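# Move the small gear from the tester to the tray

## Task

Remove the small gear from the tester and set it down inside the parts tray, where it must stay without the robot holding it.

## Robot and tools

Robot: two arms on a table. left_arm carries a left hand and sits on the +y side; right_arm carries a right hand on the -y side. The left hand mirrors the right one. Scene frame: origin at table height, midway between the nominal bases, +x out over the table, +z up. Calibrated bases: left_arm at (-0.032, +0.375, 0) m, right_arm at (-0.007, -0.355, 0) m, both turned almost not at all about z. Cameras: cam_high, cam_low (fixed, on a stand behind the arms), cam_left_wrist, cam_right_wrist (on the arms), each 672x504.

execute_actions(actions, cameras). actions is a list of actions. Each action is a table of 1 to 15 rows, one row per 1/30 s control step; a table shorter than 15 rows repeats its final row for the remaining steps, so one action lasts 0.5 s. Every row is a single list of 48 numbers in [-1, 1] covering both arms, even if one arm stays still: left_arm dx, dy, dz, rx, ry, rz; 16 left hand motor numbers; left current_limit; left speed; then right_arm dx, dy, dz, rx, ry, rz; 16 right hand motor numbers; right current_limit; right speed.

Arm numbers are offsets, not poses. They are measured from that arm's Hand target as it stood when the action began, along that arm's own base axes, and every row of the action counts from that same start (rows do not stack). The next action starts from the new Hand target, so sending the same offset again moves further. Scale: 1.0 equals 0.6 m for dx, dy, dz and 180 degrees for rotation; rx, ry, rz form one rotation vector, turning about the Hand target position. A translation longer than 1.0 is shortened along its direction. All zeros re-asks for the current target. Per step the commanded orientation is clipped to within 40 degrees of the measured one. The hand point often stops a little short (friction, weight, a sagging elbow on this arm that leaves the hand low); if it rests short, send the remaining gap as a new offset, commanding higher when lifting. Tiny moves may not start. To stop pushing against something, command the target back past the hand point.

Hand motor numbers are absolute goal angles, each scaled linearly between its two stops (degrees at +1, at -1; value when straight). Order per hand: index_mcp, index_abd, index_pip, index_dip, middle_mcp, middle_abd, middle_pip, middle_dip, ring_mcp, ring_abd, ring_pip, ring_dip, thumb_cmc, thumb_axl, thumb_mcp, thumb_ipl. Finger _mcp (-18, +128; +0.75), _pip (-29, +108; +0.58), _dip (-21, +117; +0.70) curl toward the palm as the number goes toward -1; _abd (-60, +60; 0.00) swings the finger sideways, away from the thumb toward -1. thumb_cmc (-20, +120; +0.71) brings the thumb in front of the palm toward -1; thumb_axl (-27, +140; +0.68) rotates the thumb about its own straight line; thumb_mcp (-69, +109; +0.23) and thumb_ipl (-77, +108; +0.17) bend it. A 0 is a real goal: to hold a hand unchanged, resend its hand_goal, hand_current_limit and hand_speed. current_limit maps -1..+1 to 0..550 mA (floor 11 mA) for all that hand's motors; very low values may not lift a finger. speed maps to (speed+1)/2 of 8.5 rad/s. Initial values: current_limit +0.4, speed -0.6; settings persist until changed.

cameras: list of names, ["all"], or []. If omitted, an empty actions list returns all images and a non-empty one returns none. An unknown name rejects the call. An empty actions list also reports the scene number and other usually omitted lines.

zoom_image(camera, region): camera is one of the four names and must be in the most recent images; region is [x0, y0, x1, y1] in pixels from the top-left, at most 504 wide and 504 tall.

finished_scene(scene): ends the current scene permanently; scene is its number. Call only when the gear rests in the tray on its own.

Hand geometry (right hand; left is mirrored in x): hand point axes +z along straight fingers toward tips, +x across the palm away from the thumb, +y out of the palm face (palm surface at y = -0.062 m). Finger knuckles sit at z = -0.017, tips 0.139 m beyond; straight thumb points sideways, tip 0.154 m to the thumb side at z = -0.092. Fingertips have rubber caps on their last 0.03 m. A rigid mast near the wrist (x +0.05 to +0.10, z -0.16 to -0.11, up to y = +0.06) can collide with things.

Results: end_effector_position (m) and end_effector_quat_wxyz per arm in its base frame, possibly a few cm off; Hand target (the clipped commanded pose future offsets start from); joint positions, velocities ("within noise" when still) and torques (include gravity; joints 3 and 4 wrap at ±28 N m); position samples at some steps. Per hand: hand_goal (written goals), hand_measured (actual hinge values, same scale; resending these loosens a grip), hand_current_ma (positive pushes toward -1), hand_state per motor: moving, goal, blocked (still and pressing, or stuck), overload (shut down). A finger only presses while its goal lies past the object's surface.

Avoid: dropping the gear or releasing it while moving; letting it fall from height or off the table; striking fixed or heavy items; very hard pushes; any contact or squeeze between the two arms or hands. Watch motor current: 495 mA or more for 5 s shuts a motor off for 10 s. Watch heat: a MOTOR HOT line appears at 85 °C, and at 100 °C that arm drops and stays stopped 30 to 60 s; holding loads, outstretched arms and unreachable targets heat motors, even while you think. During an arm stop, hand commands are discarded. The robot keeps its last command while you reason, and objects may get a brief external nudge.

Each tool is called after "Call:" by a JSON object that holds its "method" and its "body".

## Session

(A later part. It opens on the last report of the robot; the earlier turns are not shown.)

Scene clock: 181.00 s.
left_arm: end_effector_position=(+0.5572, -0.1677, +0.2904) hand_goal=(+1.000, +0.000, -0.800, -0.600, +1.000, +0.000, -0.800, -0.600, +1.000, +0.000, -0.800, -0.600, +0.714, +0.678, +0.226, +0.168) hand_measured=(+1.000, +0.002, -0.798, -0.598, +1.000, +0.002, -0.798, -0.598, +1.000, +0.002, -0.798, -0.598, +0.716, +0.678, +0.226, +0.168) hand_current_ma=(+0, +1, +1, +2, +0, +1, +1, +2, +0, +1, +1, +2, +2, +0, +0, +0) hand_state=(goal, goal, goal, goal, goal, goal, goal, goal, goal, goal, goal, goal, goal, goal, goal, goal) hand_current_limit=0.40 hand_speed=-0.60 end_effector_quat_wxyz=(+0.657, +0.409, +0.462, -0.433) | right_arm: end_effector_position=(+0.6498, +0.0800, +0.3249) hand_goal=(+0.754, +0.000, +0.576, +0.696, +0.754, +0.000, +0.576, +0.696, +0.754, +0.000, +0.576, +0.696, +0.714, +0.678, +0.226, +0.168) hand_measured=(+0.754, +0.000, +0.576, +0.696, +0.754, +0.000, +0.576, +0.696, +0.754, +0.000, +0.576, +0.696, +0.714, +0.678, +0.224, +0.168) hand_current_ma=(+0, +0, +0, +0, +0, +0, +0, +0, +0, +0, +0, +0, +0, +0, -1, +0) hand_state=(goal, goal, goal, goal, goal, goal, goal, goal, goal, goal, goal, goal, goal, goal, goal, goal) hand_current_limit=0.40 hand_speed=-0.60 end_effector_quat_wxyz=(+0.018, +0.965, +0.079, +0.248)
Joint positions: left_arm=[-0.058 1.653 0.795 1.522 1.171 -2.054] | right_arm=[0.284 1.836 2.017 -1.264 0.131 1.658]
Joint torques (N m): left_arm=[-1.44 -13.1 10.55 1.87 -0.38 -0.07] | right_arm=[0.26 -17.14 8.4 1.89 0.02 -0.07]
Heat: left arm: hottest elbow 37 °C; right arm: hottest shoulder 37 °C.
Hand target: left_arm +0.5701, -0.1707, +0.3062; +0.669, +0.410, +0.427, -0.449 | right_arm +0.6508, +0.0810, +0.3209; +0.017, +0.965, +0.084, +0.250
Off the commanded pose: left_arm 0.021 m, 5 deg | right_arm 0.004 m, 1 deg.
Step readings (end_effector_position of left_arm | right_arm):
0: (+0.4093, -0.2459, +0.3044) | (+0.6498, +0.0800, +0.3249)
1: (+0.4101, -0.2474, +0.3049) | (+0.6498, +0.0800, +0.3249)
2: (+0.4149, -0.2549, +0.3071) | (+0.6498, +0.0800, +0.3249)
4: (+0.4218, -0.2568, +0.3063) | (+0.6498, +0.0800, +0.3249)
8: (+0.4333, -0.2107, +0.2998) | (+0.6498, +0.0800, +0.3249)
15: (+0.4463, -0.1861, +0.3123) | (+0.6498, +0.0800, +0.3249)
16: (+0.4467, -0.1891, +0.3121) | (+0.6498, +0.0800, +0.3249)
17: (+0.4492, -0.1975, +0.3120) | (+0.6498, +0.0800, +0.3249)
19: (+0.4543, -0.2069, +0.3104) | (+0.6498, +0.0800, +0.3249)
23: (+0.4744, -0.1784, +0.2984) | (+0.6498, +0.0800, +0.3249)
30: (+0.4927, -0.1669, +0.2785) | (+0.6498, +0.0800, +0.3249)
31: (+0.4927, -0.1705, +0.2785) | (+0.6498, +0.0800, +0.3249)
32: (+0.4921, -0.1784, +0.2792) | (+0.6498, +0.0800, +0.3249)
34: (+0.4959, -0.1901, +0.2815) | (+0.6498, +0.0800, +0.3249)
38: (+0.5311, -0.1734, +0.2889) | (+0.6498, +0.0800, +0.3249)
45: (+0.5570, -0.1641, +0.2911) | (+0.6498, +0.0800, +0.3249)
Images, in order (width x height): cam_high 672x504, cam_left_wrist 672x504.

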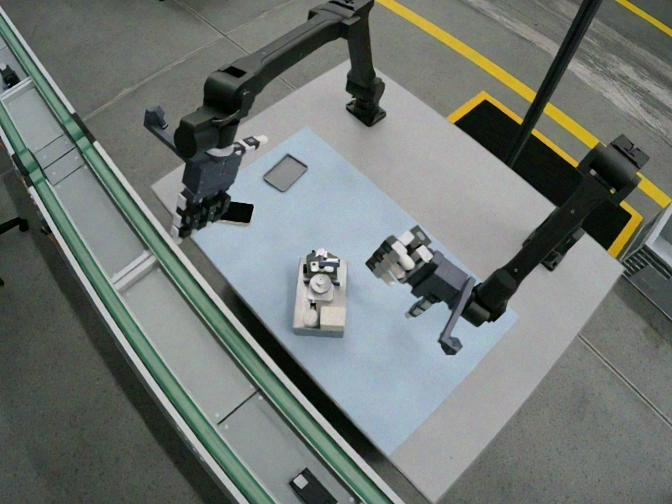

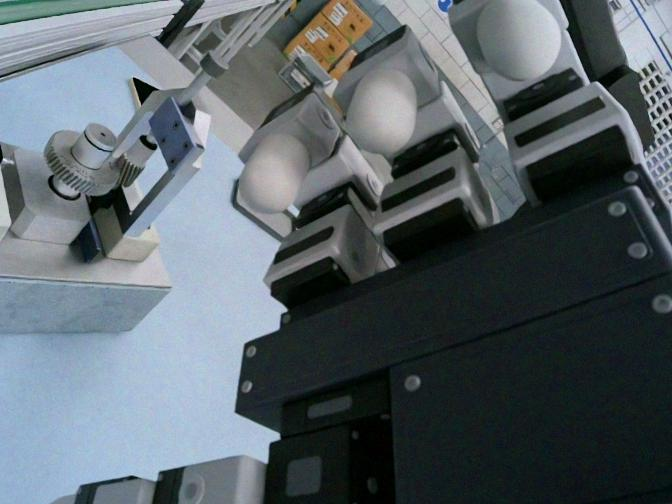

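Call:
{"method": "execute_actions", "body": {"actions": [[[0.0,0.0,-0.07,0,0,0,1,0,-0.8,-0.6,1,0,-0.8,-0.6,1,0,-0.8,-0.6,0.714,0.678,-0.55,-0.643,0.4,-0.2,0,0,0,0,0,0,0.754,0,0.576,0.696,0.754,0,0.576,0.696,0.754,0,0.576,0.696,0.714,0.678,0.226,0.168,0.4,-0.6]],[[0.0,-0.05,-0.08,0,0,0,1,0,-0.8,-0.6,1,0,-0.8,-0.6,1,0,-0.8,-0.6,0.714,0.678,-0.55,-0.643,0.4,-0.2,0,0,0,0,0,0,0.754,0,0.576,0.696,0.754,0,0.576,0.696,0.754,0,0.576,0.696,0.714,0.678,0.226,0.168,0.4,-0.6]]], "cameras": ["cam_left_wrist","cam_high"]}}

Scene clock: 305.13 s.
left_arm: end_effector_position=(+0.5700, -0.1977, +0.2162) hand_goal=(+1.000, +0.000, -0.800, -0.600, +1.000, +0.000, -0.800, -0.600, +1.000, +0.000, -0.800, -0.600, +0.714, +0.678, -0.550, -0.642) hand_measured=(+1.000, +0.002, -0.798, -0.598, +1.000, +0.002, -0.798, -0.598, +1.000, +0.002, -0.798, -0.598, +0.716, +0.678, -0.410, -0.470) hand_current_ma=(+0, +1, +1, +2, +0, +1, +1, +2, +0, +1, +1, +2, +2, +0, +385, +385) hand_state=(goal, goal, goal, goal, goal, goal, goal, goal, goal, goal, goal, goal, goal, goal, blocked, blocked) hand_current_limit=0.40 hand_speed=-0.20 end_effector_quat_wxyz=(+0.651, +0.412, +0.470, -0.430) | right_arm: end_effector_position=(+0.6498, +0.0800, +0.3249) hand_goal=(+0.754, +0.000, +0.576, +0.696, +0.754, +0.000, +0.576, +0.696, +0.754, +0.000, +0.576, +0.696, +0.714, +0.678, +0.226, +0.168) hand_measured=(+0.754, +0.000, +0.576, +0.696, +0.754, +0.000, +0.576, +0.696, +0.754, +0.000, +0.576, +0.696, +0.714, +0.678, +0.224, +0.168) hand_current_ma=(+0, +0, +0, +0, +0, +0, +0, +0, +0, +0, +0, +0, +0, +0, -1, +0) hand_state=(goal, goal, goal, goal, goal, goal, goal, goal, goal, goal, goal, goal, goal, goal, goal, goal) hand_current_limit=0.40 hand_speed=-0.60 end_effector_quat_wxyz=(+0.018, +0.965, +0.079, +0.248)
Joint positions: left_arm=[-0.124 1.827 0.795 1.562 1.124 -1.92] | right_arm=[0.284 1.836 2.017 -1.264 0.131 1.658]
Joint torques (N m): left_arm=[-1.61 -15.5 6.04 2 -0.53 0.16] | right_arm=[0.38 -17.03 8.42 1.91 0.03 -0.08]
Heat: left arm: hottest elbow 38 °C; right arm: hottest shoulder 37 °C.
Hand target: left_arm +0.5700, -0.2008, +0.2164; +0.669, +0.410, +0.427, -0.449 | right_arm +0.6508, +0.0810, +0.3209; +0.017, +0.965, +0.084, +0.250
Off the commanded pose: left_arm 0.003 m, 6 deg | right_arm 0.004 m, 1 deg.
joint sent to its limit (left arm) — joint 4 (wrist pitch), upper limit. The joint targets are off in orientation, not in position.
Step readings (end_effector_position of left_arm | right_arm):
0: (+0.5572, -0.1677, +0.2904) | (+0.6498, +0.0800, +0.3249)
1: (+0.5572, -0.1677, +0.2904) | (+0.6498, +0.0800, +0.3249)
2: (+0.5572, -0.1677, +0.2901) | (+0.6498, +0.0800, +0.3249)
4: (+0.5581, -0.1677, +0.2862) | (+0.6498, +0.0800, +0.3249)
8: (+0.5635, -0.1675, +0.2672) | (+0.6498, +0.0800, +0.3249)
15: (+0.5663, -0.1675, +0.2554) | (+0.6498, +0.0800, +0.3249)
16: (+0.5664, -0.1673, +0.2558) | (+0.6498, +0.0800, +0.3249)
17: (+0.5670, -0.1676, +0.2563) | (+0.6498, +0.0800, +0.3249)
19: (+0.5694, -0.1695, +0.2540) | (+0.6498, +0.0800, +0.3249)
23: (+0.5703, -0.1864, +0.2324) | (+0.6498, +0.0800, +0.3249)
30: (+0.5699, -0.1980, +0.2152) | (+0.6498, +0.0800, +0.3249)
Images, in order (width x height): cam_high 672x504, cam_left_wrist 672x504.

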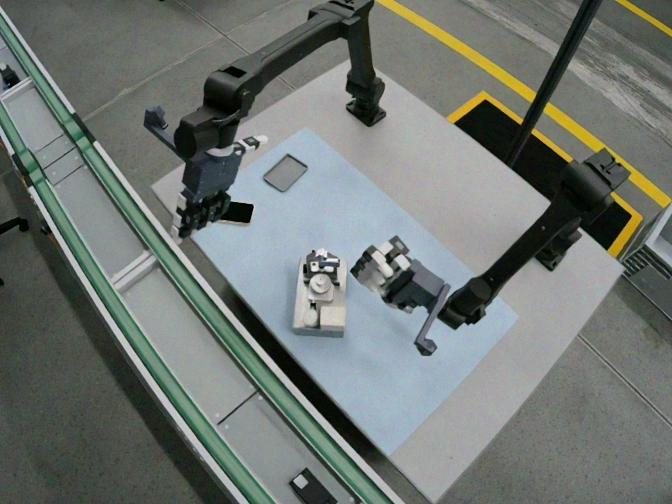

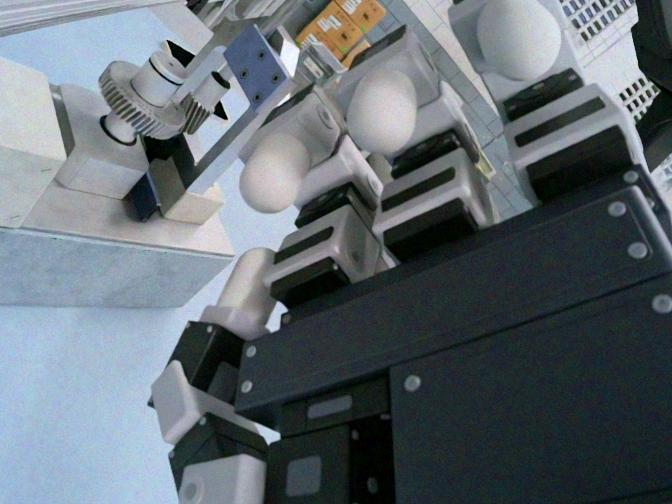

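Call:
{"method": "zoom_image", "body": {"camera": "cam_left_wrist", "region": [90, 10, 300, 220]}}

Call:
{"method": "zoom_image", "body": {"camera": "cam_left_wrist", "region": [150, 20, 250, 120]}}

Scaled by 2.400 from the camera's 672x504 image, which has a finer 960x720 frame.

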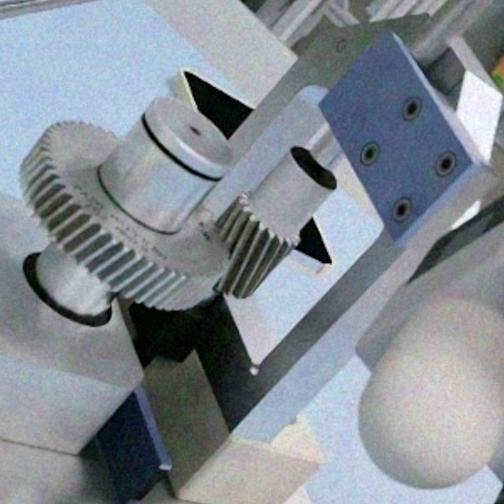

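Scaled by 5.040 from the camera's 672x504 image, which has a finer 960x720 frame.

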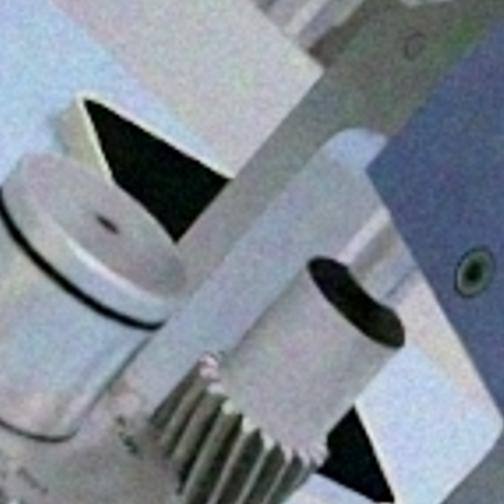

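Call:
{"method": "execute_actions", "body": {"actions": [[[0.0,0.12,0.04,0,0,0,1,0,-0.8,-0.6,1,0,-0.8,-0.6,1,0,-0.8,-0.6,0.714,0.678,-0.40,-0.46,0.4,-0.4,-0.05,-0.02,0.14,0.1746,-0.028,-0.0506,0.754,0,0.576,0.696,0.754,0,0.576,0.696,0.754,0,0.576,0.696,0.0,0.677,0.281,0.168,0.4,-0.4]],[[0.0,0.0,0.0,0,0,0,1,0,-0.8,-0.6,1,0,-0.8,-0.6,1,0,-0.8,-0.6,0.714,0.678,-0.40,-0.46,0.4,-0.4,-0.05,-0.02,0.0,0.1746,-0.028,-0.0506,-0.411,-0.095,0.576,0.696,0.754,0,0.576,0.696,0.754,0,0.576,0.696,-0.571,0.677,0.281,0.168,0.4,-0.4]],[[0.0,0.0,0.0,0,0,0,1,0,-0.8,-0.6,1,0,-0.8,-0.6,1,0,-0.8,-0.6,0.714,0.678,-0.40,-0.46,0.4,-0.4,0,0.05,0.0,0.1746,-0.028,-0.0506,-0.411,-0.095,0.576,0.696,0.754,0,0.576,0.696,0.754,0,0.576,0.696,-0.571,0.677,0.281,0.168,0.4,-0.4]]], "cameras": ["all"]}}

Scene clock: 341.50 s.
left_arm: end_effector_position=(+0.5746, -0.1272, +0.2346) hand_goal=(+1.000, +0.000, -0.800, -0.600, +1.000, +0.000, -0.800, -0.600, +1.000, +0.000, -0.800, -0.600, +0.714, +0.678, -0.400, -0.460) hand_measured=(+1.000, +0.002, -0.798, -0.598, +1.000, +0.002, -0.798, -0.598, +1.000, +0.002, -0.798, -0.598, +0.716, +0.678, -0.390, -0.456) hand_current_ma=(+0, +1, +1, +2, +0, +1, +1, +2, +0, +1, +1, +2, +2, +0, +17, +4) hand_state=(goal, goal, goal, goal, goal, goal, goal, goal, goal, goal, goal, goal, goal, goal, goal, goal) hand_current_limit=0.40 hand_speed=-0.40 end_effector_quat_wxyz=(+0.651, +0.413, +0.488, -0.408) | right_arm: end_effector_position=(+0.5850, +0.0927, +0.3921) hand_goal=(-0.410, -0.094, +0.576, +0.696, +0.754, +0.000, +0.576, +0.696, +0.754, +0.000, +0.576, +0.696, -0.570, +0.678, +0.282, +0.168) hand_measured=(-0.406, -0.088, +0.576, +0.696, +0.746, +0.000, +0.576, +0.696, +0.744, +0.000, +0.576, +0.696, -0.564, +0.678, +0.278, +0.168) hand_current_ma=(+5, +4, +0, +0, -10, +0, +0, +0, -12, +0, +0, +0, +7, +0, -6, +0) hand_state=(goal, goal, goal, goal, goal, goal, goal, goal, goal, goal, goal, goal, goal, goal, goal, goal) hand_current_limit=0.40 hand_speed=-0.40 end_effector_quat_wxyz=(-0.551, +0.811, -0.042, +0.192)
Joint positions: left_arm=[0.026 1.769 0.794 1.562 1.236 -1.989] | right_arm=[-0.061 1.62 1.828 -1.02 -1.116 2.101]
Joint torques (N m): left_arm=[-1.32 -16.91 5.57 1.85 -0.36 -0.1] | right_arm=[-0.67 -13.16 13.31 0.99 -0.82 0.08]
Heat: left arm: hottest elbow 36 °C; right arm: hottest shoulder 37 °C.
Hand target: left_arm +0.5701, -0.1287, +0.2403; +0.669, +0.410, +0.427, -0.449 | right_arm +0.5908, +0.0871, +0.4049; -0.621, +0.647, -0.304, +0.322
Off the commanded pose: left_arm 0.007 m, 9 deg | right_arm 0.015 m, 44 deg; orientation clipped.
joint sent to its limit (left arm) — joint 4 (wrist pitch), upper limit. The joint targets are off in orientation, not in position.
joint sent to its limit (right arm) — joint 6 (wrist roll), upper limit. The joint targets are off in orientation, not in position.
Step readings (end_effector_position of left_arm | right_arm):
0: (+0.5700, -0.1977, +0.2162) | (+0.6498, +0.0800, +0.3249)
1: (+0.5698, -0.1977, +0.2161) | (+0.6495, +0.0823, +0.3240)
2: (+0.5684, -0.1981, +0.2150) | (+0.6482, +0.0891, +0.3204)
4: (+0.5656, -0.1925, +0.2132) | (+0.6421, +0.1031, +0.3175)
8: (+0.5720, -0.1542, +0.2221) | (+0.6250, +0.0980, +0.3490)
15: (+0.5748, -0.1268, +0.2359) | (+0.6055, +0.0599, +0.4137)
16: (+0.5747, -0.1270, +0.2356) | (+0.6047, +0.0620, +0.4167)
17: (+0.5746, -0.1271, +0.2354) | (+0.6046, +0.0704, +0.4172)
19: (+0.5746, -0.1271, +0.2352) | (+0.6019, +0.0870, +0.4156)
23: (+0.5746, -0.1272, +0.2349) | (+0.5909, +0.0789, +0.4094)
30: (+0.5746, -0.1272, +0.2347) | (+0.5907, +0.0509, +0.4099)
31: (+0.5746, -0.1272, +0.2347) | (+0.5905, +0.0534, +0.4101)
32: (+0.5746, -0.1272, +0.2347) | (+0.5890, +0.0608, +0.4115)
34: (+0.5746, -0.1272, +0.2347) | (+0.5836, +0.0787, +0.4163)
38: (+0.5746, -0.1272, +0.2346) | (+0.5756, +0.0957, +0.4244)
45: (+0.5746, -0.1272, +0.2346) | (+0.5802, +0.0947, +0.4107)

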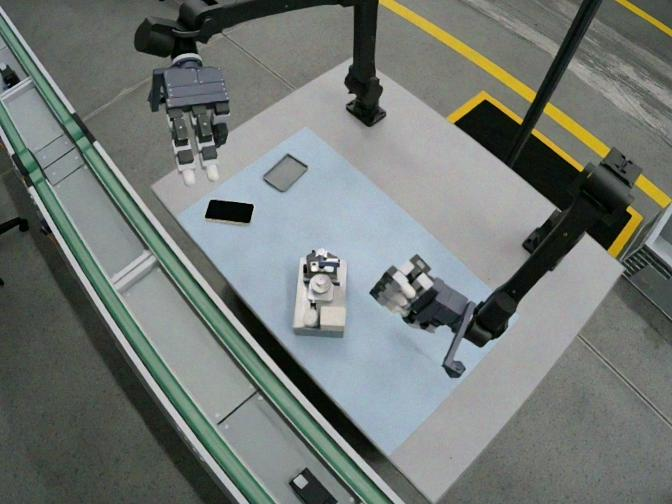

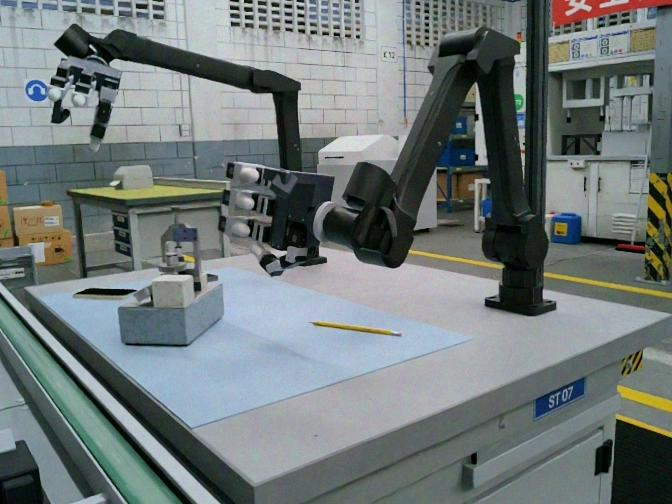

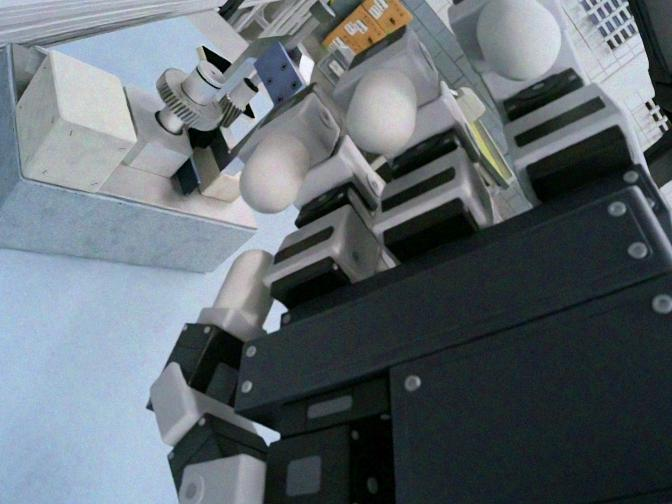

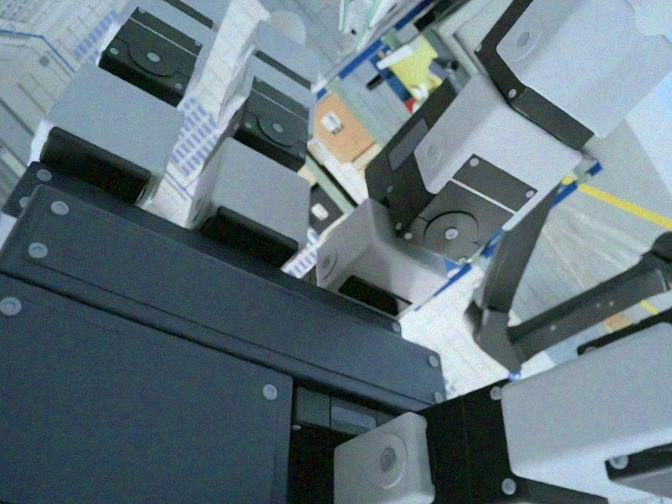

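Call:
{"method": "execute_actions", "body": {"actions": [[[0.0,0.16,0.0,0,0,0,1,0,-0.8,-0.6,1,0,-0.8,-0.6,1,0,-0.8,-0.6,0.714,0.678,-0.40,-0.46,0.4,-0.4,-0.03,0.15,0,0,0,0.437,-0.411,-0.095,0.576,0.696,0.9,0,-0.8,-0.6,0.9,0,-0.8,-0.6,-0.571,0.677,0.281,0.168,0.4,-0.4]],[[0.0,0.0,0.0,0,0,0,1,0,-0.8,-0.6,1,0,-0.8,-0.6,1,0,-0.8,-0.6,0.714,0.678,-0.40,-0.46,0.4,-0.4,-0.03,0.15,0,0,0,0.1,-0.411,-0.095,0.576,0.696,0.9,0,-0.8,-0.6,0.9,0,-0.8,-0.6,-0.571,0.677,0.281,0.168,0.4,-0.4]]], "cameras": ["cam_high","cam_low","cam_left_wrist"]}}

Scene clock: 395.30 s.
left_arm: end_effector_position=(+0.5719, -0.0283, +0.2270) hand_goal=(+1.000, +0.000, -0.800, -0.600, +1.000, +0.000, -0.800, -0.600, +1.000, +0.000, -0.800, -0.600, +0.714, +0.678, -0.400, -0.460) hand_measured=(+1.000, +0.002, -0.798, -0.598, +1.000, +0.002, -0.798, -0.598, +1.000, +0.002, -0.798, -0.598, +0.716, +0.678, -0.392, -0.456) hand_current_ma=(+0, +1, +1, +2, +0, +1, +1, +2, +0, +1, +1, +2, +2, +0, +16, +4) hand_state=(goal, goal, goal, goal, goal, goal, goal, goal, goal, goal, goal, goal, goal, goal, goal, goal) hand_current_limit=0.40 hand_speed=-0.40 end_effector_quat_wxyz=(+0.640, +0.403, +0.533, -0.379) | right_arm: end_effector_position=(+0.5385, +0.2712, +0.3978) hand_goal=(-0.410, -0.094, +0.576, +0.696, +0.900, +0.000, -0.800, -0.600, +0.900, +0.000, -0.800, -0.600, -0.570, +0.678, +0.282, +0.168) hand_measured=(-0.412, -0.090, +0.576, +0.696, +0.886, +0.000, -0.798, -0.598, +0.884, +0.000, -0.798, -0.596, -0.568, +0.678, +0.280, +0.168) hand_current_ma=(-1, +2, +0, +0, -19, +0, +1, +2, -23, +0, +1, +2, +1, +0, -1, +0) hand_state=(goal, goal, goal, goal, goal, goal, goal, goal, goal, goal, goal, goal, goal, goal, goal, goal) hand_current_limit=0.40 hand_speed=-0.40 end_effector_quat_wxyz=(+0.707, -0.701, -0.073, +0.053)
Joint positions: left_arm=[0.232 1.748 0.793 1.562 1.381 -2.056] | right_arm=[0.175 1.825 1.996 -1.183 -1.578 2.101]
Joint torques (N m): left_arm=[-1.44 -16.85 6.52 1.65 -0.42 -0.09] | right_arm=[-0.73 -14.33 13.49 1.42 -1.02 0.12]
Heat: left arm: hottest elbow 35 °C; right arm: hottest elbow 38 °C.
Hand target: left_arm +0.5701, -0.0328, +0.2402; +0.669, +0.410, +0.427, -0.449 | right_arm +0.5548, +0.2671, +0.4050; +0.654, -0.657, -0.281, +0.250
Off the commanded pose: left_arm 0.014 m, 15 deg | right_arm 0.018 m, 34 deg.
joint read past its limit (right arm) — joint 5 (wrist yaw), lower limit.
joint sent to its limit (left arm) — joint 4 (wrist pitch), upper limit. The joint targets are off in orientation, not in position.
joint sent to its limit (right arm) — joint 5 (wrist yaw), lower limit; joint 6 (wrist roll), upper limit. The joint targets are off in orientation, not in position.
Step readings (end_effector_position of left_arm | right_arm):
0: (+0.5746, -0.1272, +0.2346) | (+0.5850, +0.0927, +0.3921)
1: (+0.5742, -0.1275, +0.2343) | (+0.5835, +0.0947, +0.3932)
2: (+0.5723, -0.1270, +0.2327) | (+0.5768, +0.1032, +0.3981)
4: (+0.5686, -0.1172, +0.2283) | (+0.5612, +0.1265, +0.4146)
8: (+0.5722, -0.0628, +0.2277) | (+0.5575, +0.1552, +0.4215)
15: (+0.5721, -0.0280, +0.2282) | (+0.5679, +0.1752, +0.3861)
16: (+0.5720, -0.0281, +0.2280) | (+0.5686, +0.1759, +0.3839)
17: (+0.5720, -0.0281, +0.2278) | (+0.5679, +0.1796, +0.3825)
19: (+0.5720, -0.0282, +0.2275) | (+0.5651, +0.1883, +0.3821)
23: (+0.5719, -0.0282, +0.2272) | (+0.5493, +0.2314, +0.3882)
30: (+0.5719, -0.0283, +0.2271) | (+0.5324, +0.2750, +0.4028)
Images, in order (width x height): cam_high 672x504, cam_low 672x504, cam_left_wrist 672x504.

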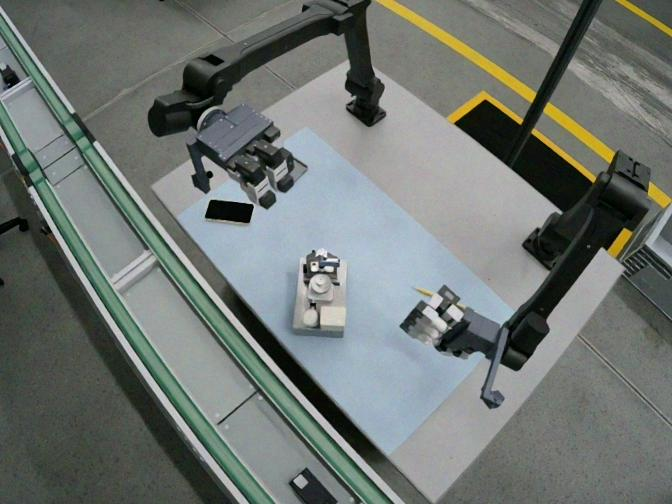

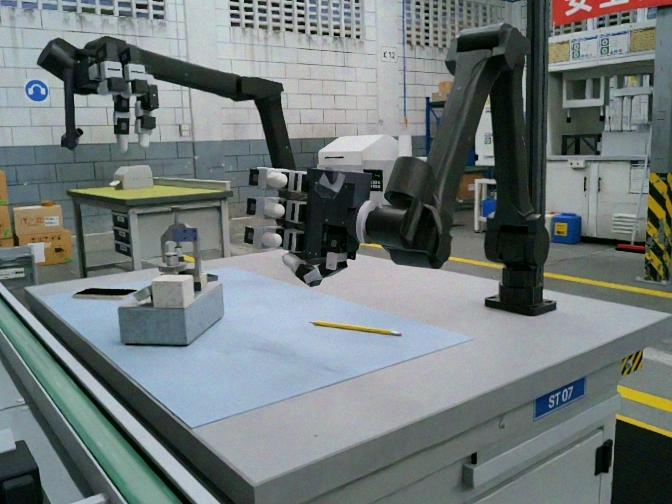

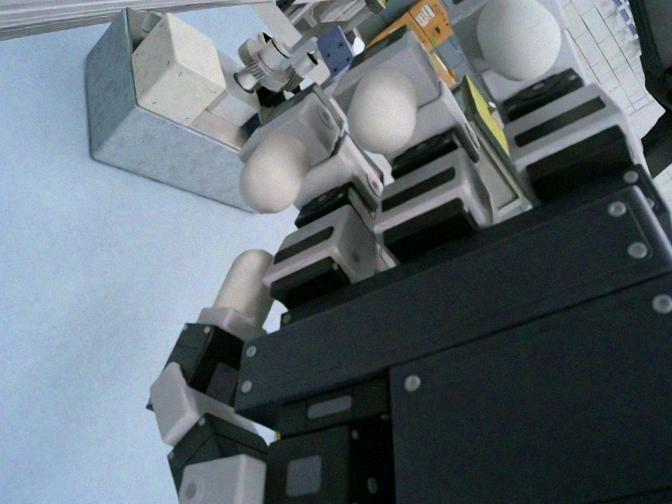

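Call:
{"method": "execute_actions", "body": {"actions": [[[0.0,0.0,0.0,0,0,0,1,0,-0.8,-0.6,1,0,-0.8,-0.6,1,0,-0.8,-0.6,0.714,0.678,-0.40,-0.46,0.4,-0.4,-0.03,0.14,-0.03,0,0,-0.122,-0.411,-0.095,0.576,0.696,0.9,0,-0.8,-0.6,0.9,0,-0.8,-0.6,-0.571,0.677,0.281,0.168,0.4,-0.4]],[[0.0,0.0,0.0,0,0,0,1,0,-0.8,-0.6,1,0,-0.8,-0.6,1,0,-0.8,-0.6,0.714,0.678,-0.40,-0.46,0.4,-0.4,-0.023,0.147,-0.078,0,0,0,-0.411,-0.095,0.576,0.696,0.9,0,-0.8,-0.6,0.9,0,-0.8,-0.6,-0.571,0.677,0.281,0.168,0.4,-0.4]]], "cameras": ["all"]}}

Scene clock: 403.33 s.
left_arm: end_effector_position=(+0.5719, -0.0283, +0.2270) hand_goal=(+1.000, +0.000, -0.800, -0.600, +1.000, +0.000, -0.800, -0.600, +1.000, +0.000, -0.800, -0.600, +0.714, +0.678, -0.400, -0.460) hand_measured=(+1.000, +0.002, -0.798, -0.598, +1.000, +0.002, -0.798, -0.598, +1.000, +0.002, -0.798, -0.598, +0.716, +0.678, -0.392, -0.456) hand_current_ma=(+0, +1, +1, +2, +0, +1, +1, +2, +0, +1, +1, +2, +2, +0, +16, +4) hand_state=(goal, goal, goal, goal, goal, goal, goal, goal, goal, goal, goal, goal, goal, goal, goal, goal) hand_current_limit=0.40 hand_speed=-0.40 end_effector_quat_wxyz=(+0.640, +0.403, +0.533, -0.379) | right_arm: end_effector_position=(+0.5093, +0.4405, +0.3303) hand_goal=(-0.410, -0.094, +0.576, +0.696, +0.900, +0.000, -0.800, -0.600, +0.900, +0.000, -0.800, -0.600, -0.570, +0.678, +0.282, +0.168) hand_measured=(-0.412, -0.092, +0.576, +0.696, +0.886, +0.000, -0.798, -0.598, +0.884, +0.000, -0.798, -0.596, -0.568, +0.678, +0.280, +0.168) hand_current_ma=(-1, +2, +0, +0, -19, +0, +1, +2, -23, +0, +1, +2, +1, +0, -1, +0) hand_state=(goal, goal, goal, goal, goal, goal, goal, goal, goal, goal, goal, goal, goal, goal, goal, goal) hand_current_limit=0.40 hand_speed=-0.40 end_effector_quat_wxyz=(+0.679, -0.701, -0.162, +0.144)
Joint positions: left_arm=[0.232 1.748 0.793 1.562 1.381 -2.056] | right_arm=[0.457 2.031 2.151 -1.141 -1.528 2.102]
Joint torques (N m): left_arm=[-1.73 -16.97 6.52 1.61 -0.41 -0.08] | right_arm=[-0.79 -17.73 13.61 0.96 -0.89 0.13]
Heat: left arm: hottest elbow 35 °C; right arm: hottest elbow 39 °C.
Hand target: left_arm +0.5701, -0.0328, +0.2402; +0.669, +0.410, +0.427, -0.449 | right_arm +0.5230, +0.4392, +0.3403; +0.689, -0.698, -0.151, +0.121
Off the commanded pose: left_arm 0.014 m, 15 deg | right_arm 0.017 m, 3 deg.
joint sent to its limit (left arm) — joint 4 (wrist pitch), upper limit. The joint targets are off in orientation, not in position.
joint sent to its limit (right arm) — joint 6 (wrist roll), upper limit. The joint targets still meet the commanded pose.
Step readings (end_effector_position of left_arm | right_arm):
0: (+0.5719, -0.0283, +0.2270) | (+0.5385, +0.2712, +0.3978)
1: (+0.5719, -0.0283, +0.2270) | (+0.5385, +0.2712, +0.3978)
2: (+0.5719, -0.0283, +0.2270) | (+0.5385, +0.2724, +0.3977)
4: (+0.5719, -0.0283, +0.2270) | (+0.5383, +0.2800, +0.3968)
8: (+0.5719, -0.0283, +0.2270) | (+0.5282, +0.3157, +0.3894)
15: (+0.5719, -0.0283, +0.2270) | (+0.5195, +0.3559, +0.3743)
16: (+0.5719, -0.0283, +0.2270) | (+0.5208, +0.3563, +0.3731)
17: (+0.5719, -0.0283, +0.2270) | (+0.5214, +0.3585, +0.3715)
19: (+0.5719, -0.0283, +0.2270) | (+0.5249, +0.3642, +0.3667)
23: (+0.5719, -0.0283, +0.2270) | (+0.5176, +0.3961, +0.3511)
30: (+0.5719, -0.0283, +0.2270) | (+0.5029, +0.4408, +0.3253)

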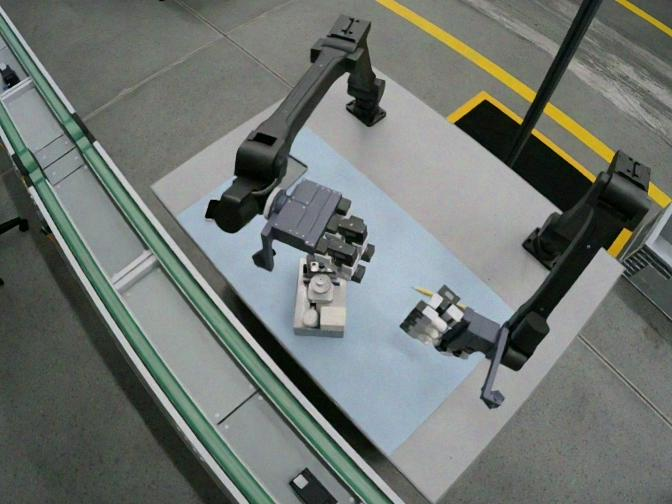

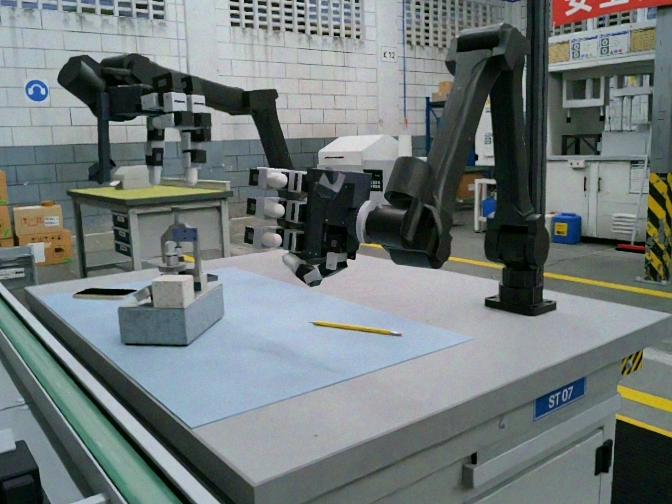

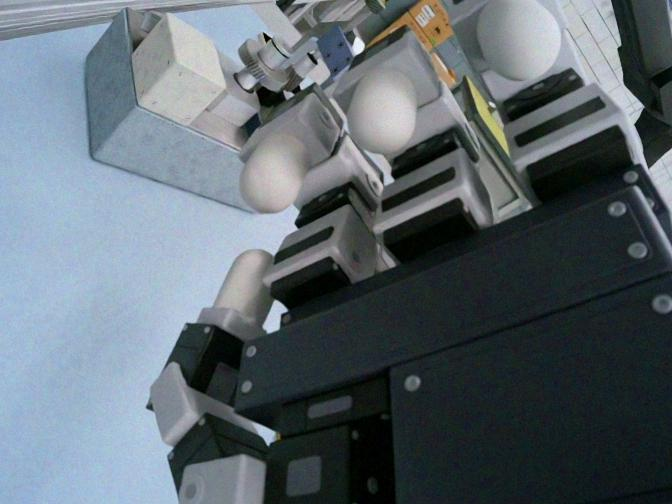

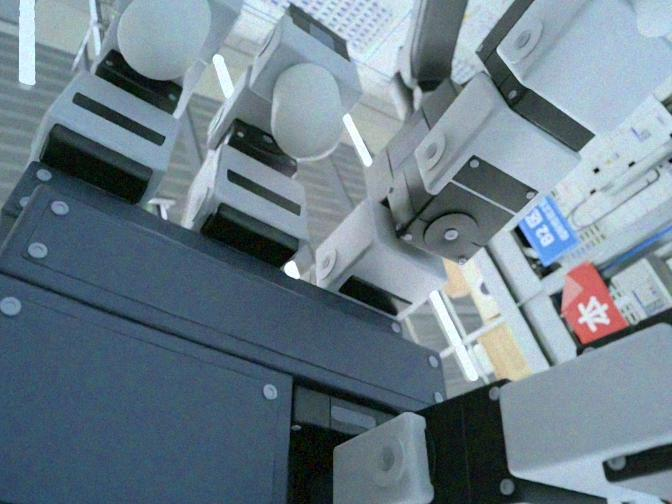

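Call:
{"method": "zoom_image", "body": {"camera": "cam_low", "region": [90, 60, 250, 260]}}

Call:
{"method": "zoom_image", "body": {"camera": "cam_high", "region": [230, 160, 390, 350]}}

Scaled by 2.520 from the camera's 672x504 image, which has a finer 960x720 frame.

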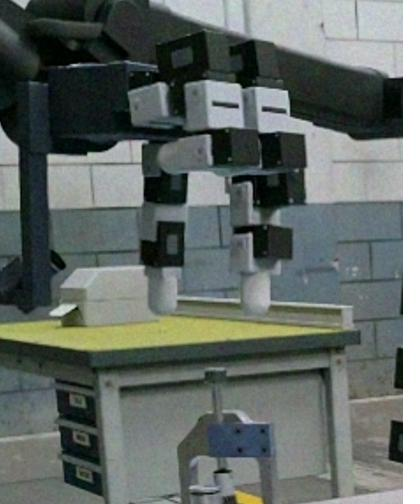

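Scaled by 2.653 from the camera's 672x504 image, which has a finer 960x720 frame.

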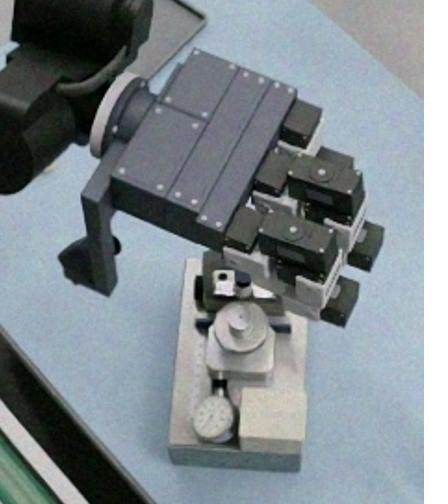

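Call:
{"method": "execute_actions", "body": {"actions": [[[0.0,-0.03,0.15,0,0,0,1,0,-0.8,-0.6,1,0,-0.8,-0.6,1,0,-0.8,-0.6,0.714,0.678,-0.40,-0.46,0.4,-0.4,0,0,0,0,0,0,-0.411,-0.095,0.576,0.696,0.9,0,-0.8,-0.6,0.9,0,-0.8,-0.6,-0.571,0.677,0.281,0.168,0.4,-0.4]]], "cameras": ["cam_high","cam_low","cam_left_wrist"]}}

Call:
{"method": "zoom_image", "body": {"camera": "cam_left_wrist", "region": [100, 0, 340, 200]}}

Scene clock: 432.13 s.
left_arm: end_effector_position=(+0.5588, -0.0460, +0.3224) hand_goal=(+1.000, +0.000, -0.800, -0.600, +1.000, +0.000, -0.800, -0.600, +1.000, +0.000, -0.800, -0.600, +0.714, +0.678, -0.400, -0.460) hand_measured=(+1.000, +0.002, -0.798, -0.598, +1.000, +0.002, -0.798, -0.598, +1.000, +0.002, -0.798, -0.598, +0.716, +0.678, -0.392, -0.456) hand_current_ma=(+0, +1, +1, +2, +0, +1, +1, +2, +0, +1, +1, +2, +2, +0, +15, +4) hand_state=(goal, goal, goal, goal, goal, goal, goal, goal, goal, goal, goal, goal, goal, goal, goal, goal) hand_current_limit=0.40 hand_speed=-0.40 end_effector_quat_wxyz=(+0.670, +0.409, +0.500, -0.365) | right_arm: end_effector_position=(+0.5099, +0.4408, +0.3329) hand_goal=(-0.410, -0.094, +0.576, +0.696, +0.900, +0.000, -0.800, -0.600, +0.900, +0.000, -0.800, -0.600, -0.570, +0.678, +0.282, +0.168) hand_measured=(-0.412, -0.092, +0.576, +0.696, +0.886, +0.000, -0.798, -0.598, +0.884, +0.000, -0.798, -0.596, -0.568, +0.678, +0.280, +0.168) hand_current_ma=(-1, +2, +0, +0, -19, +0, +1, +2, -23, +0, +1, +2, +1, +0, -1, +0) hand_state=(goal, goal, goal, goal, goal, goal, goal, goal, goal, goal, goal, goal, goal, goal, goal, goal) hand_current_limit=0.40 hand_speed=-0.40 end_effector_quat_wxyz=(+0.680, -0.701, -0.164, +0.141)
Joint positions: left_arm=[0.194 1.555 0.811 1.466 1.318 -2.09] | right_arm=[0.457 2.031 2.157 -1.141 -1.528 2.102]
Joint torques (N m): left_arm=[-2.02 -11.93 10.52 0.75 -0.75 -0.1] | right_arm=[-0.56 -17.55 13.85 0.7 -0.88 0.11]
Heat: left arm: hottest elbow 35 °C; right arm: hottest shoulder 37 °C.
Hand target: left_arm +0.5702, -0.0507, +0.3303; +0.670, +0.410, +0.427, -0.449 | right_arm +0.5230, +0.4392, +0.3402; +0.689, -0.698, -0.151, +0.121
Off the commanded pose: left_arm 0.015 m, 13 deg | right_arm 0.015 m, 3 deg.
joint sent to its limit (left arm) — joint 6 (wrist roll), lower limit. The joint targets are off in orientation, not in position.
joint sent to its limit (right arm) — joint 6 (wrist roll), upper limit. The joint targets still meet the commanded pose.
Step readings (end_effector_position of left_arm | right_arm):
0: (+0.5719, -0.0283, +0.2270) | (+0.5093, +0.4405, +0.3303)
1: (+0.5719, -0.0283, +0.2275) | (+0.5093, +0.4405, +0.3303)
2: (+0.5719, -0.0287, +0.2290) | (+0.5093, +0.4405, +0.3303)
4: (+0.5714, -0.0300, +0.2409) | (+0.5093, +0.4405, +0.3303)
8: (+0.5616, -0.0391, +0.2886) | (+0.5095, +0.4406, +0.3310)
15: (+0.5578, -0.0465, +0.3242) | (+0.5099, +0.4408, +0.3329)
Images, in order (width x height): cam_high 672x504, cam_low 672x504, cam_left_wrist 672x504.

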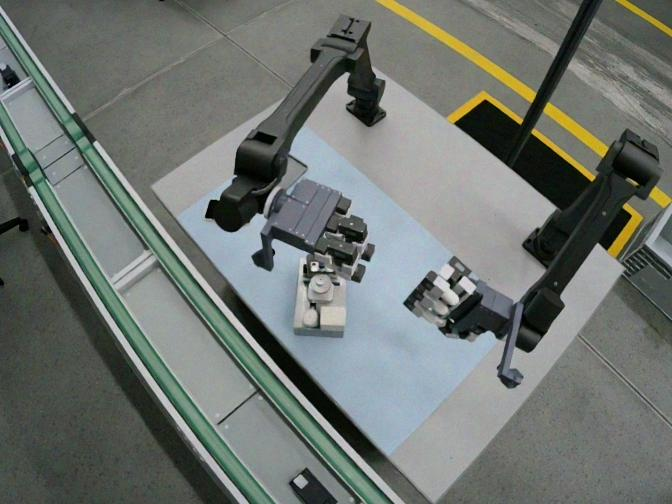

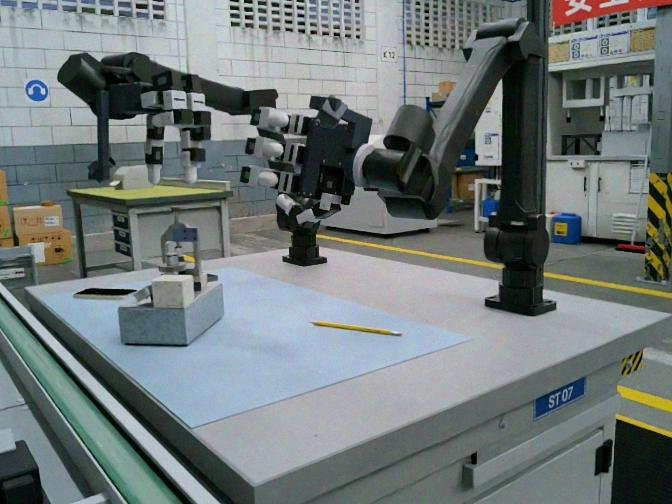

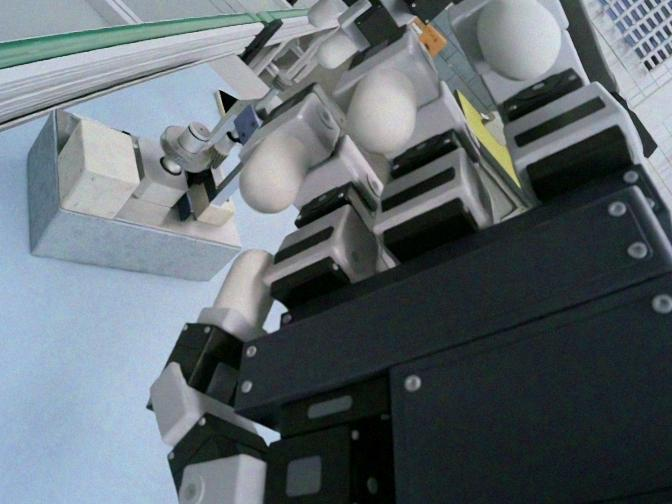

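Scaled by 2.100 from the camera's 672x504 image, which has a finer 960x720 frame.

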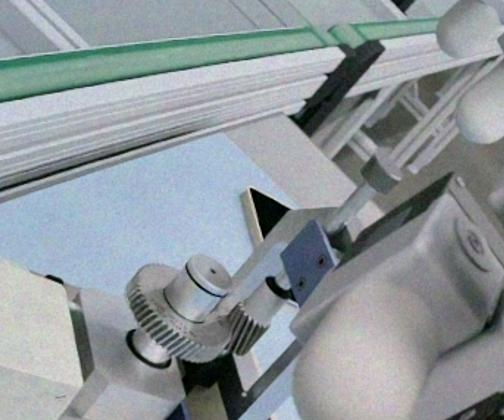

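Call:
{"method": "execute_actions", "body": {"actions": [[[0.0,0,0,0,0,0,1,0,-0.8,-0.6,1,0,-0.8,-0.6,1,0,-0.8,-0.6,0.714,0.678,-0.40,-0.46,0.4,-0.4,0,0,-0.11,0,0,0,-0.411,-0.095,0.576,0.696,0.9,0,-0.8,-0.6,0.9,0,-0.8,-0.6,-0.571,0.677,0.281,0.168,0.4,-0.4]]], "cameras": ["cam_high","cam_low","cam_left_wrist"]}}

Call:
{"method": "zoom_image", "body": {"camera": "cam_left_wrist", "region": [200, 0, 380, 150]}}

Call:
{"method": "zoom_image", "body": {"camera": "cam_low", "region": [110, 120, 240, 300]}}

Scene clock: 437.53 s.
left_arm: end_effector_position=(+0.5588, -0.0460, +0.3224) hand_goal=(+1.000, +0.000, -0.800, -0.600, +1.000, +0.000, -0.800, -0.600, +1.000, +0.000, -0.800, -0.600, +0.714, +0.678, -0.400, -0.460) hand_measured=(+1.000, +0.002, -0.798, -0.598, +1.000, +0.002, -0.798, -0.598, +1.000, +0.002, -0.798, -0.598, +0.716, +0.678, -0.392, -0.456) hand_current_ma=(+0, +1, +1, +2, +0, +1, +1, +2, +0, +1, +1, +2, +2, +0, +15, +4) hand_state=(goal, goal, goal, goal, goal, goal, goal, goal, goal, goal, goal, goal, goal, goal, goal, goal) hand_current_limit=0.40 hand_speed=-0.40 end_effector_quat_wxyz=(+0.670, +0.409, +0.500, -0.366) | right_arm: end_effector_position=(+0.5171, +0.4442, +0.2873) hand_goal=(-0.410, -0.094, +0.576, +0.696, +0.900, +0.000, -0.800, -0.600, +0.900, +0.000, -0.800, -0.600, -0.570, +0.678, +0.282, +0.168) hand_measured=(-0.412, -0.092, +0.576, +0.696, +0.886, +0.000, -0.798, -0.598, +0.884, +0.000, -0.798, -0.596, -0.568, +0.678, +0.280, +0.168) hand_current_ma=(-1, +2, +0, +0, -19, +0, +1, +2, -22, +0, +1, +2, +1, +0, -1, +0) hand_state=(goal, goal, goal, goal, goal, goal, goal, goal, goal, goal, goal, goal, goal, goal, goal, goal) hand_current_limit=0.40 hand_speed=-0.40 end_effector_quat_wxyz=(+0.682, -0.698, -0.176, +0.129)
Joint positions: left_arm=[0.194 1.555 0.811 1.466 1.318 -2.09] | right_arm=[0.457 2.035 2.045 -1.016 -1.528 2.077]
Joint torques (N m): left_arm=[-2.26 -11.75 10.54 0.83 -0.73 -0.07] | right_arm=[-0.67 -18.37 8.27 1.43 -0.92 0.09]
Heat: left arm: hottest elbow 36 °C; right arm: hottest shoulder 37 °C.
Hand target: left_arm +0.5702, -0.0507, +0.3303; +0.669, +0.410, +0.427, -0.449 | right_arm +0.5230, +0.4392, +0.2741; +0.689, -0.698, -0.151, +0.121
Off the commanded pose: left_arm 0.015 m, 13 deg | right_arm 0.015 m, 3 deg.
joint sent to its limit (left arm) — joint 6 (wrist roll), lower limit. The joint targets are off in orientation, not in position.
Step readings (end_effector_position of left_arm | right_arm):
0: (+0.5588, -0.0460, +0.3224) | (+0.5099, +0.4408, +0.3329)
1: (+0.5588, -0.0460, +0.3224) | (+0.5099, +0.4408, +0.3329)
2: (+0.5588, -0.0460, +0.3224) | (+0.5103, +0.4410, +0.3328)
4: (+0.5588, -0.0460, +0.3224) | (+0.5114, +0.4415, +0.3285)
8: (+0.5588, -0.0460, +0.3224) | (+0.5108, +0.4411, +0.3065)
15: (+0.5588, -0.0460, +0.3224) | (+0.5146, +0.4429, +0.2883)
Images, in order (width x height): cam_high 672x504, cam_low 672x504, cam_left_wrist 672x504.

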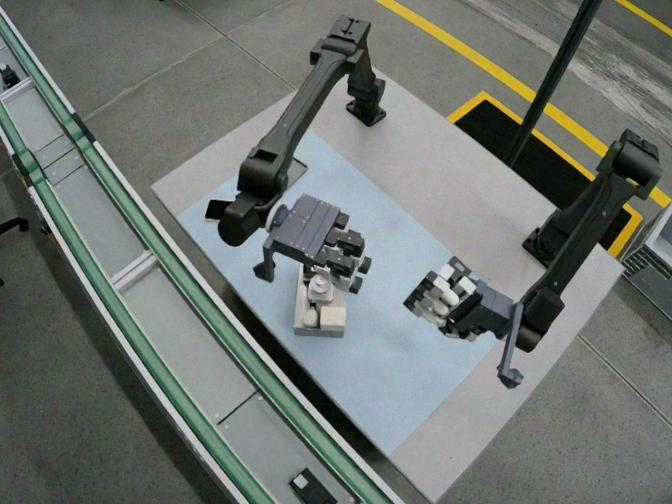

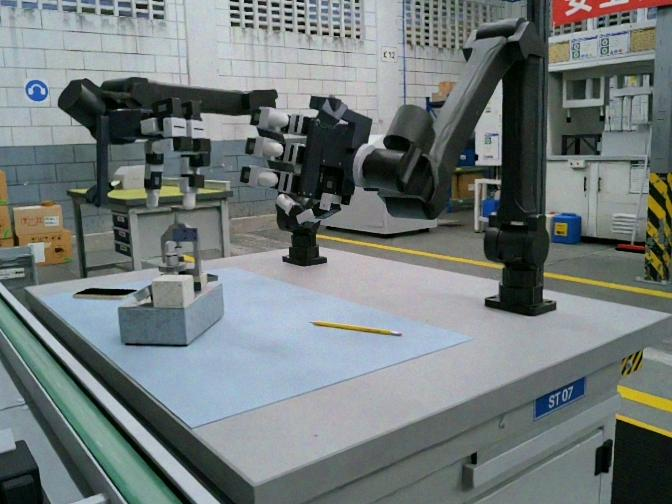

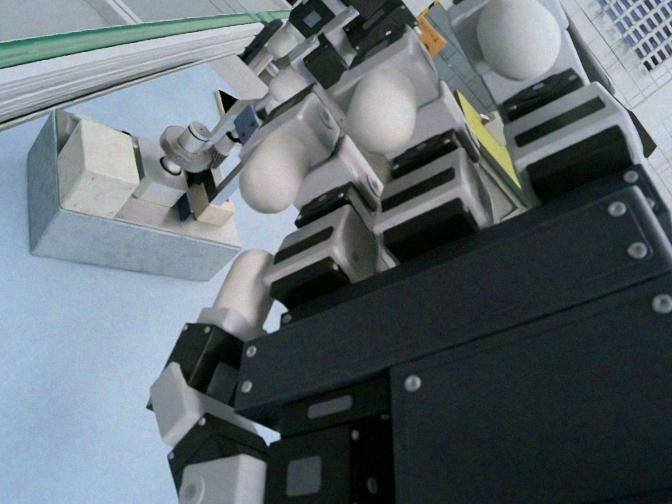

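Scaled by 2.800 from the camera's 672x504 image, which has a finer 960x720 frame.

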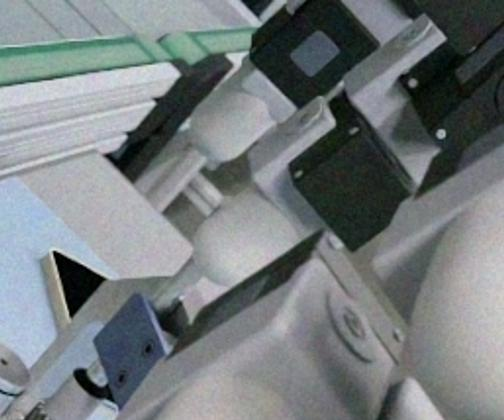

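Scaled by 2.800 from the camera's 672x504 image, which has a finer 960x720 frame.

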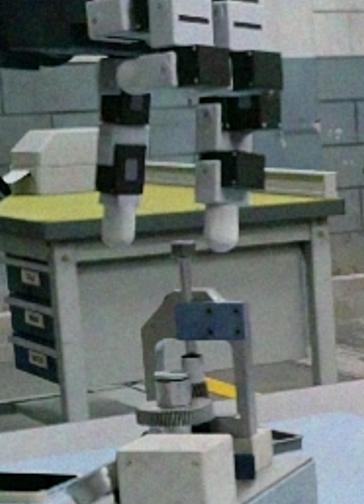

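Call:
{"method": "zoom_image", "body": {"camera": "cam_high", "region": [240, 180, 390, 340]}}

Scaled by 3.150 from the camera's 672x504 image, which has a finer 960x720 frame.

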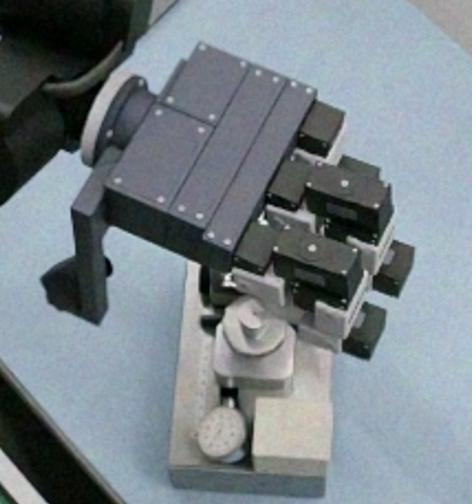

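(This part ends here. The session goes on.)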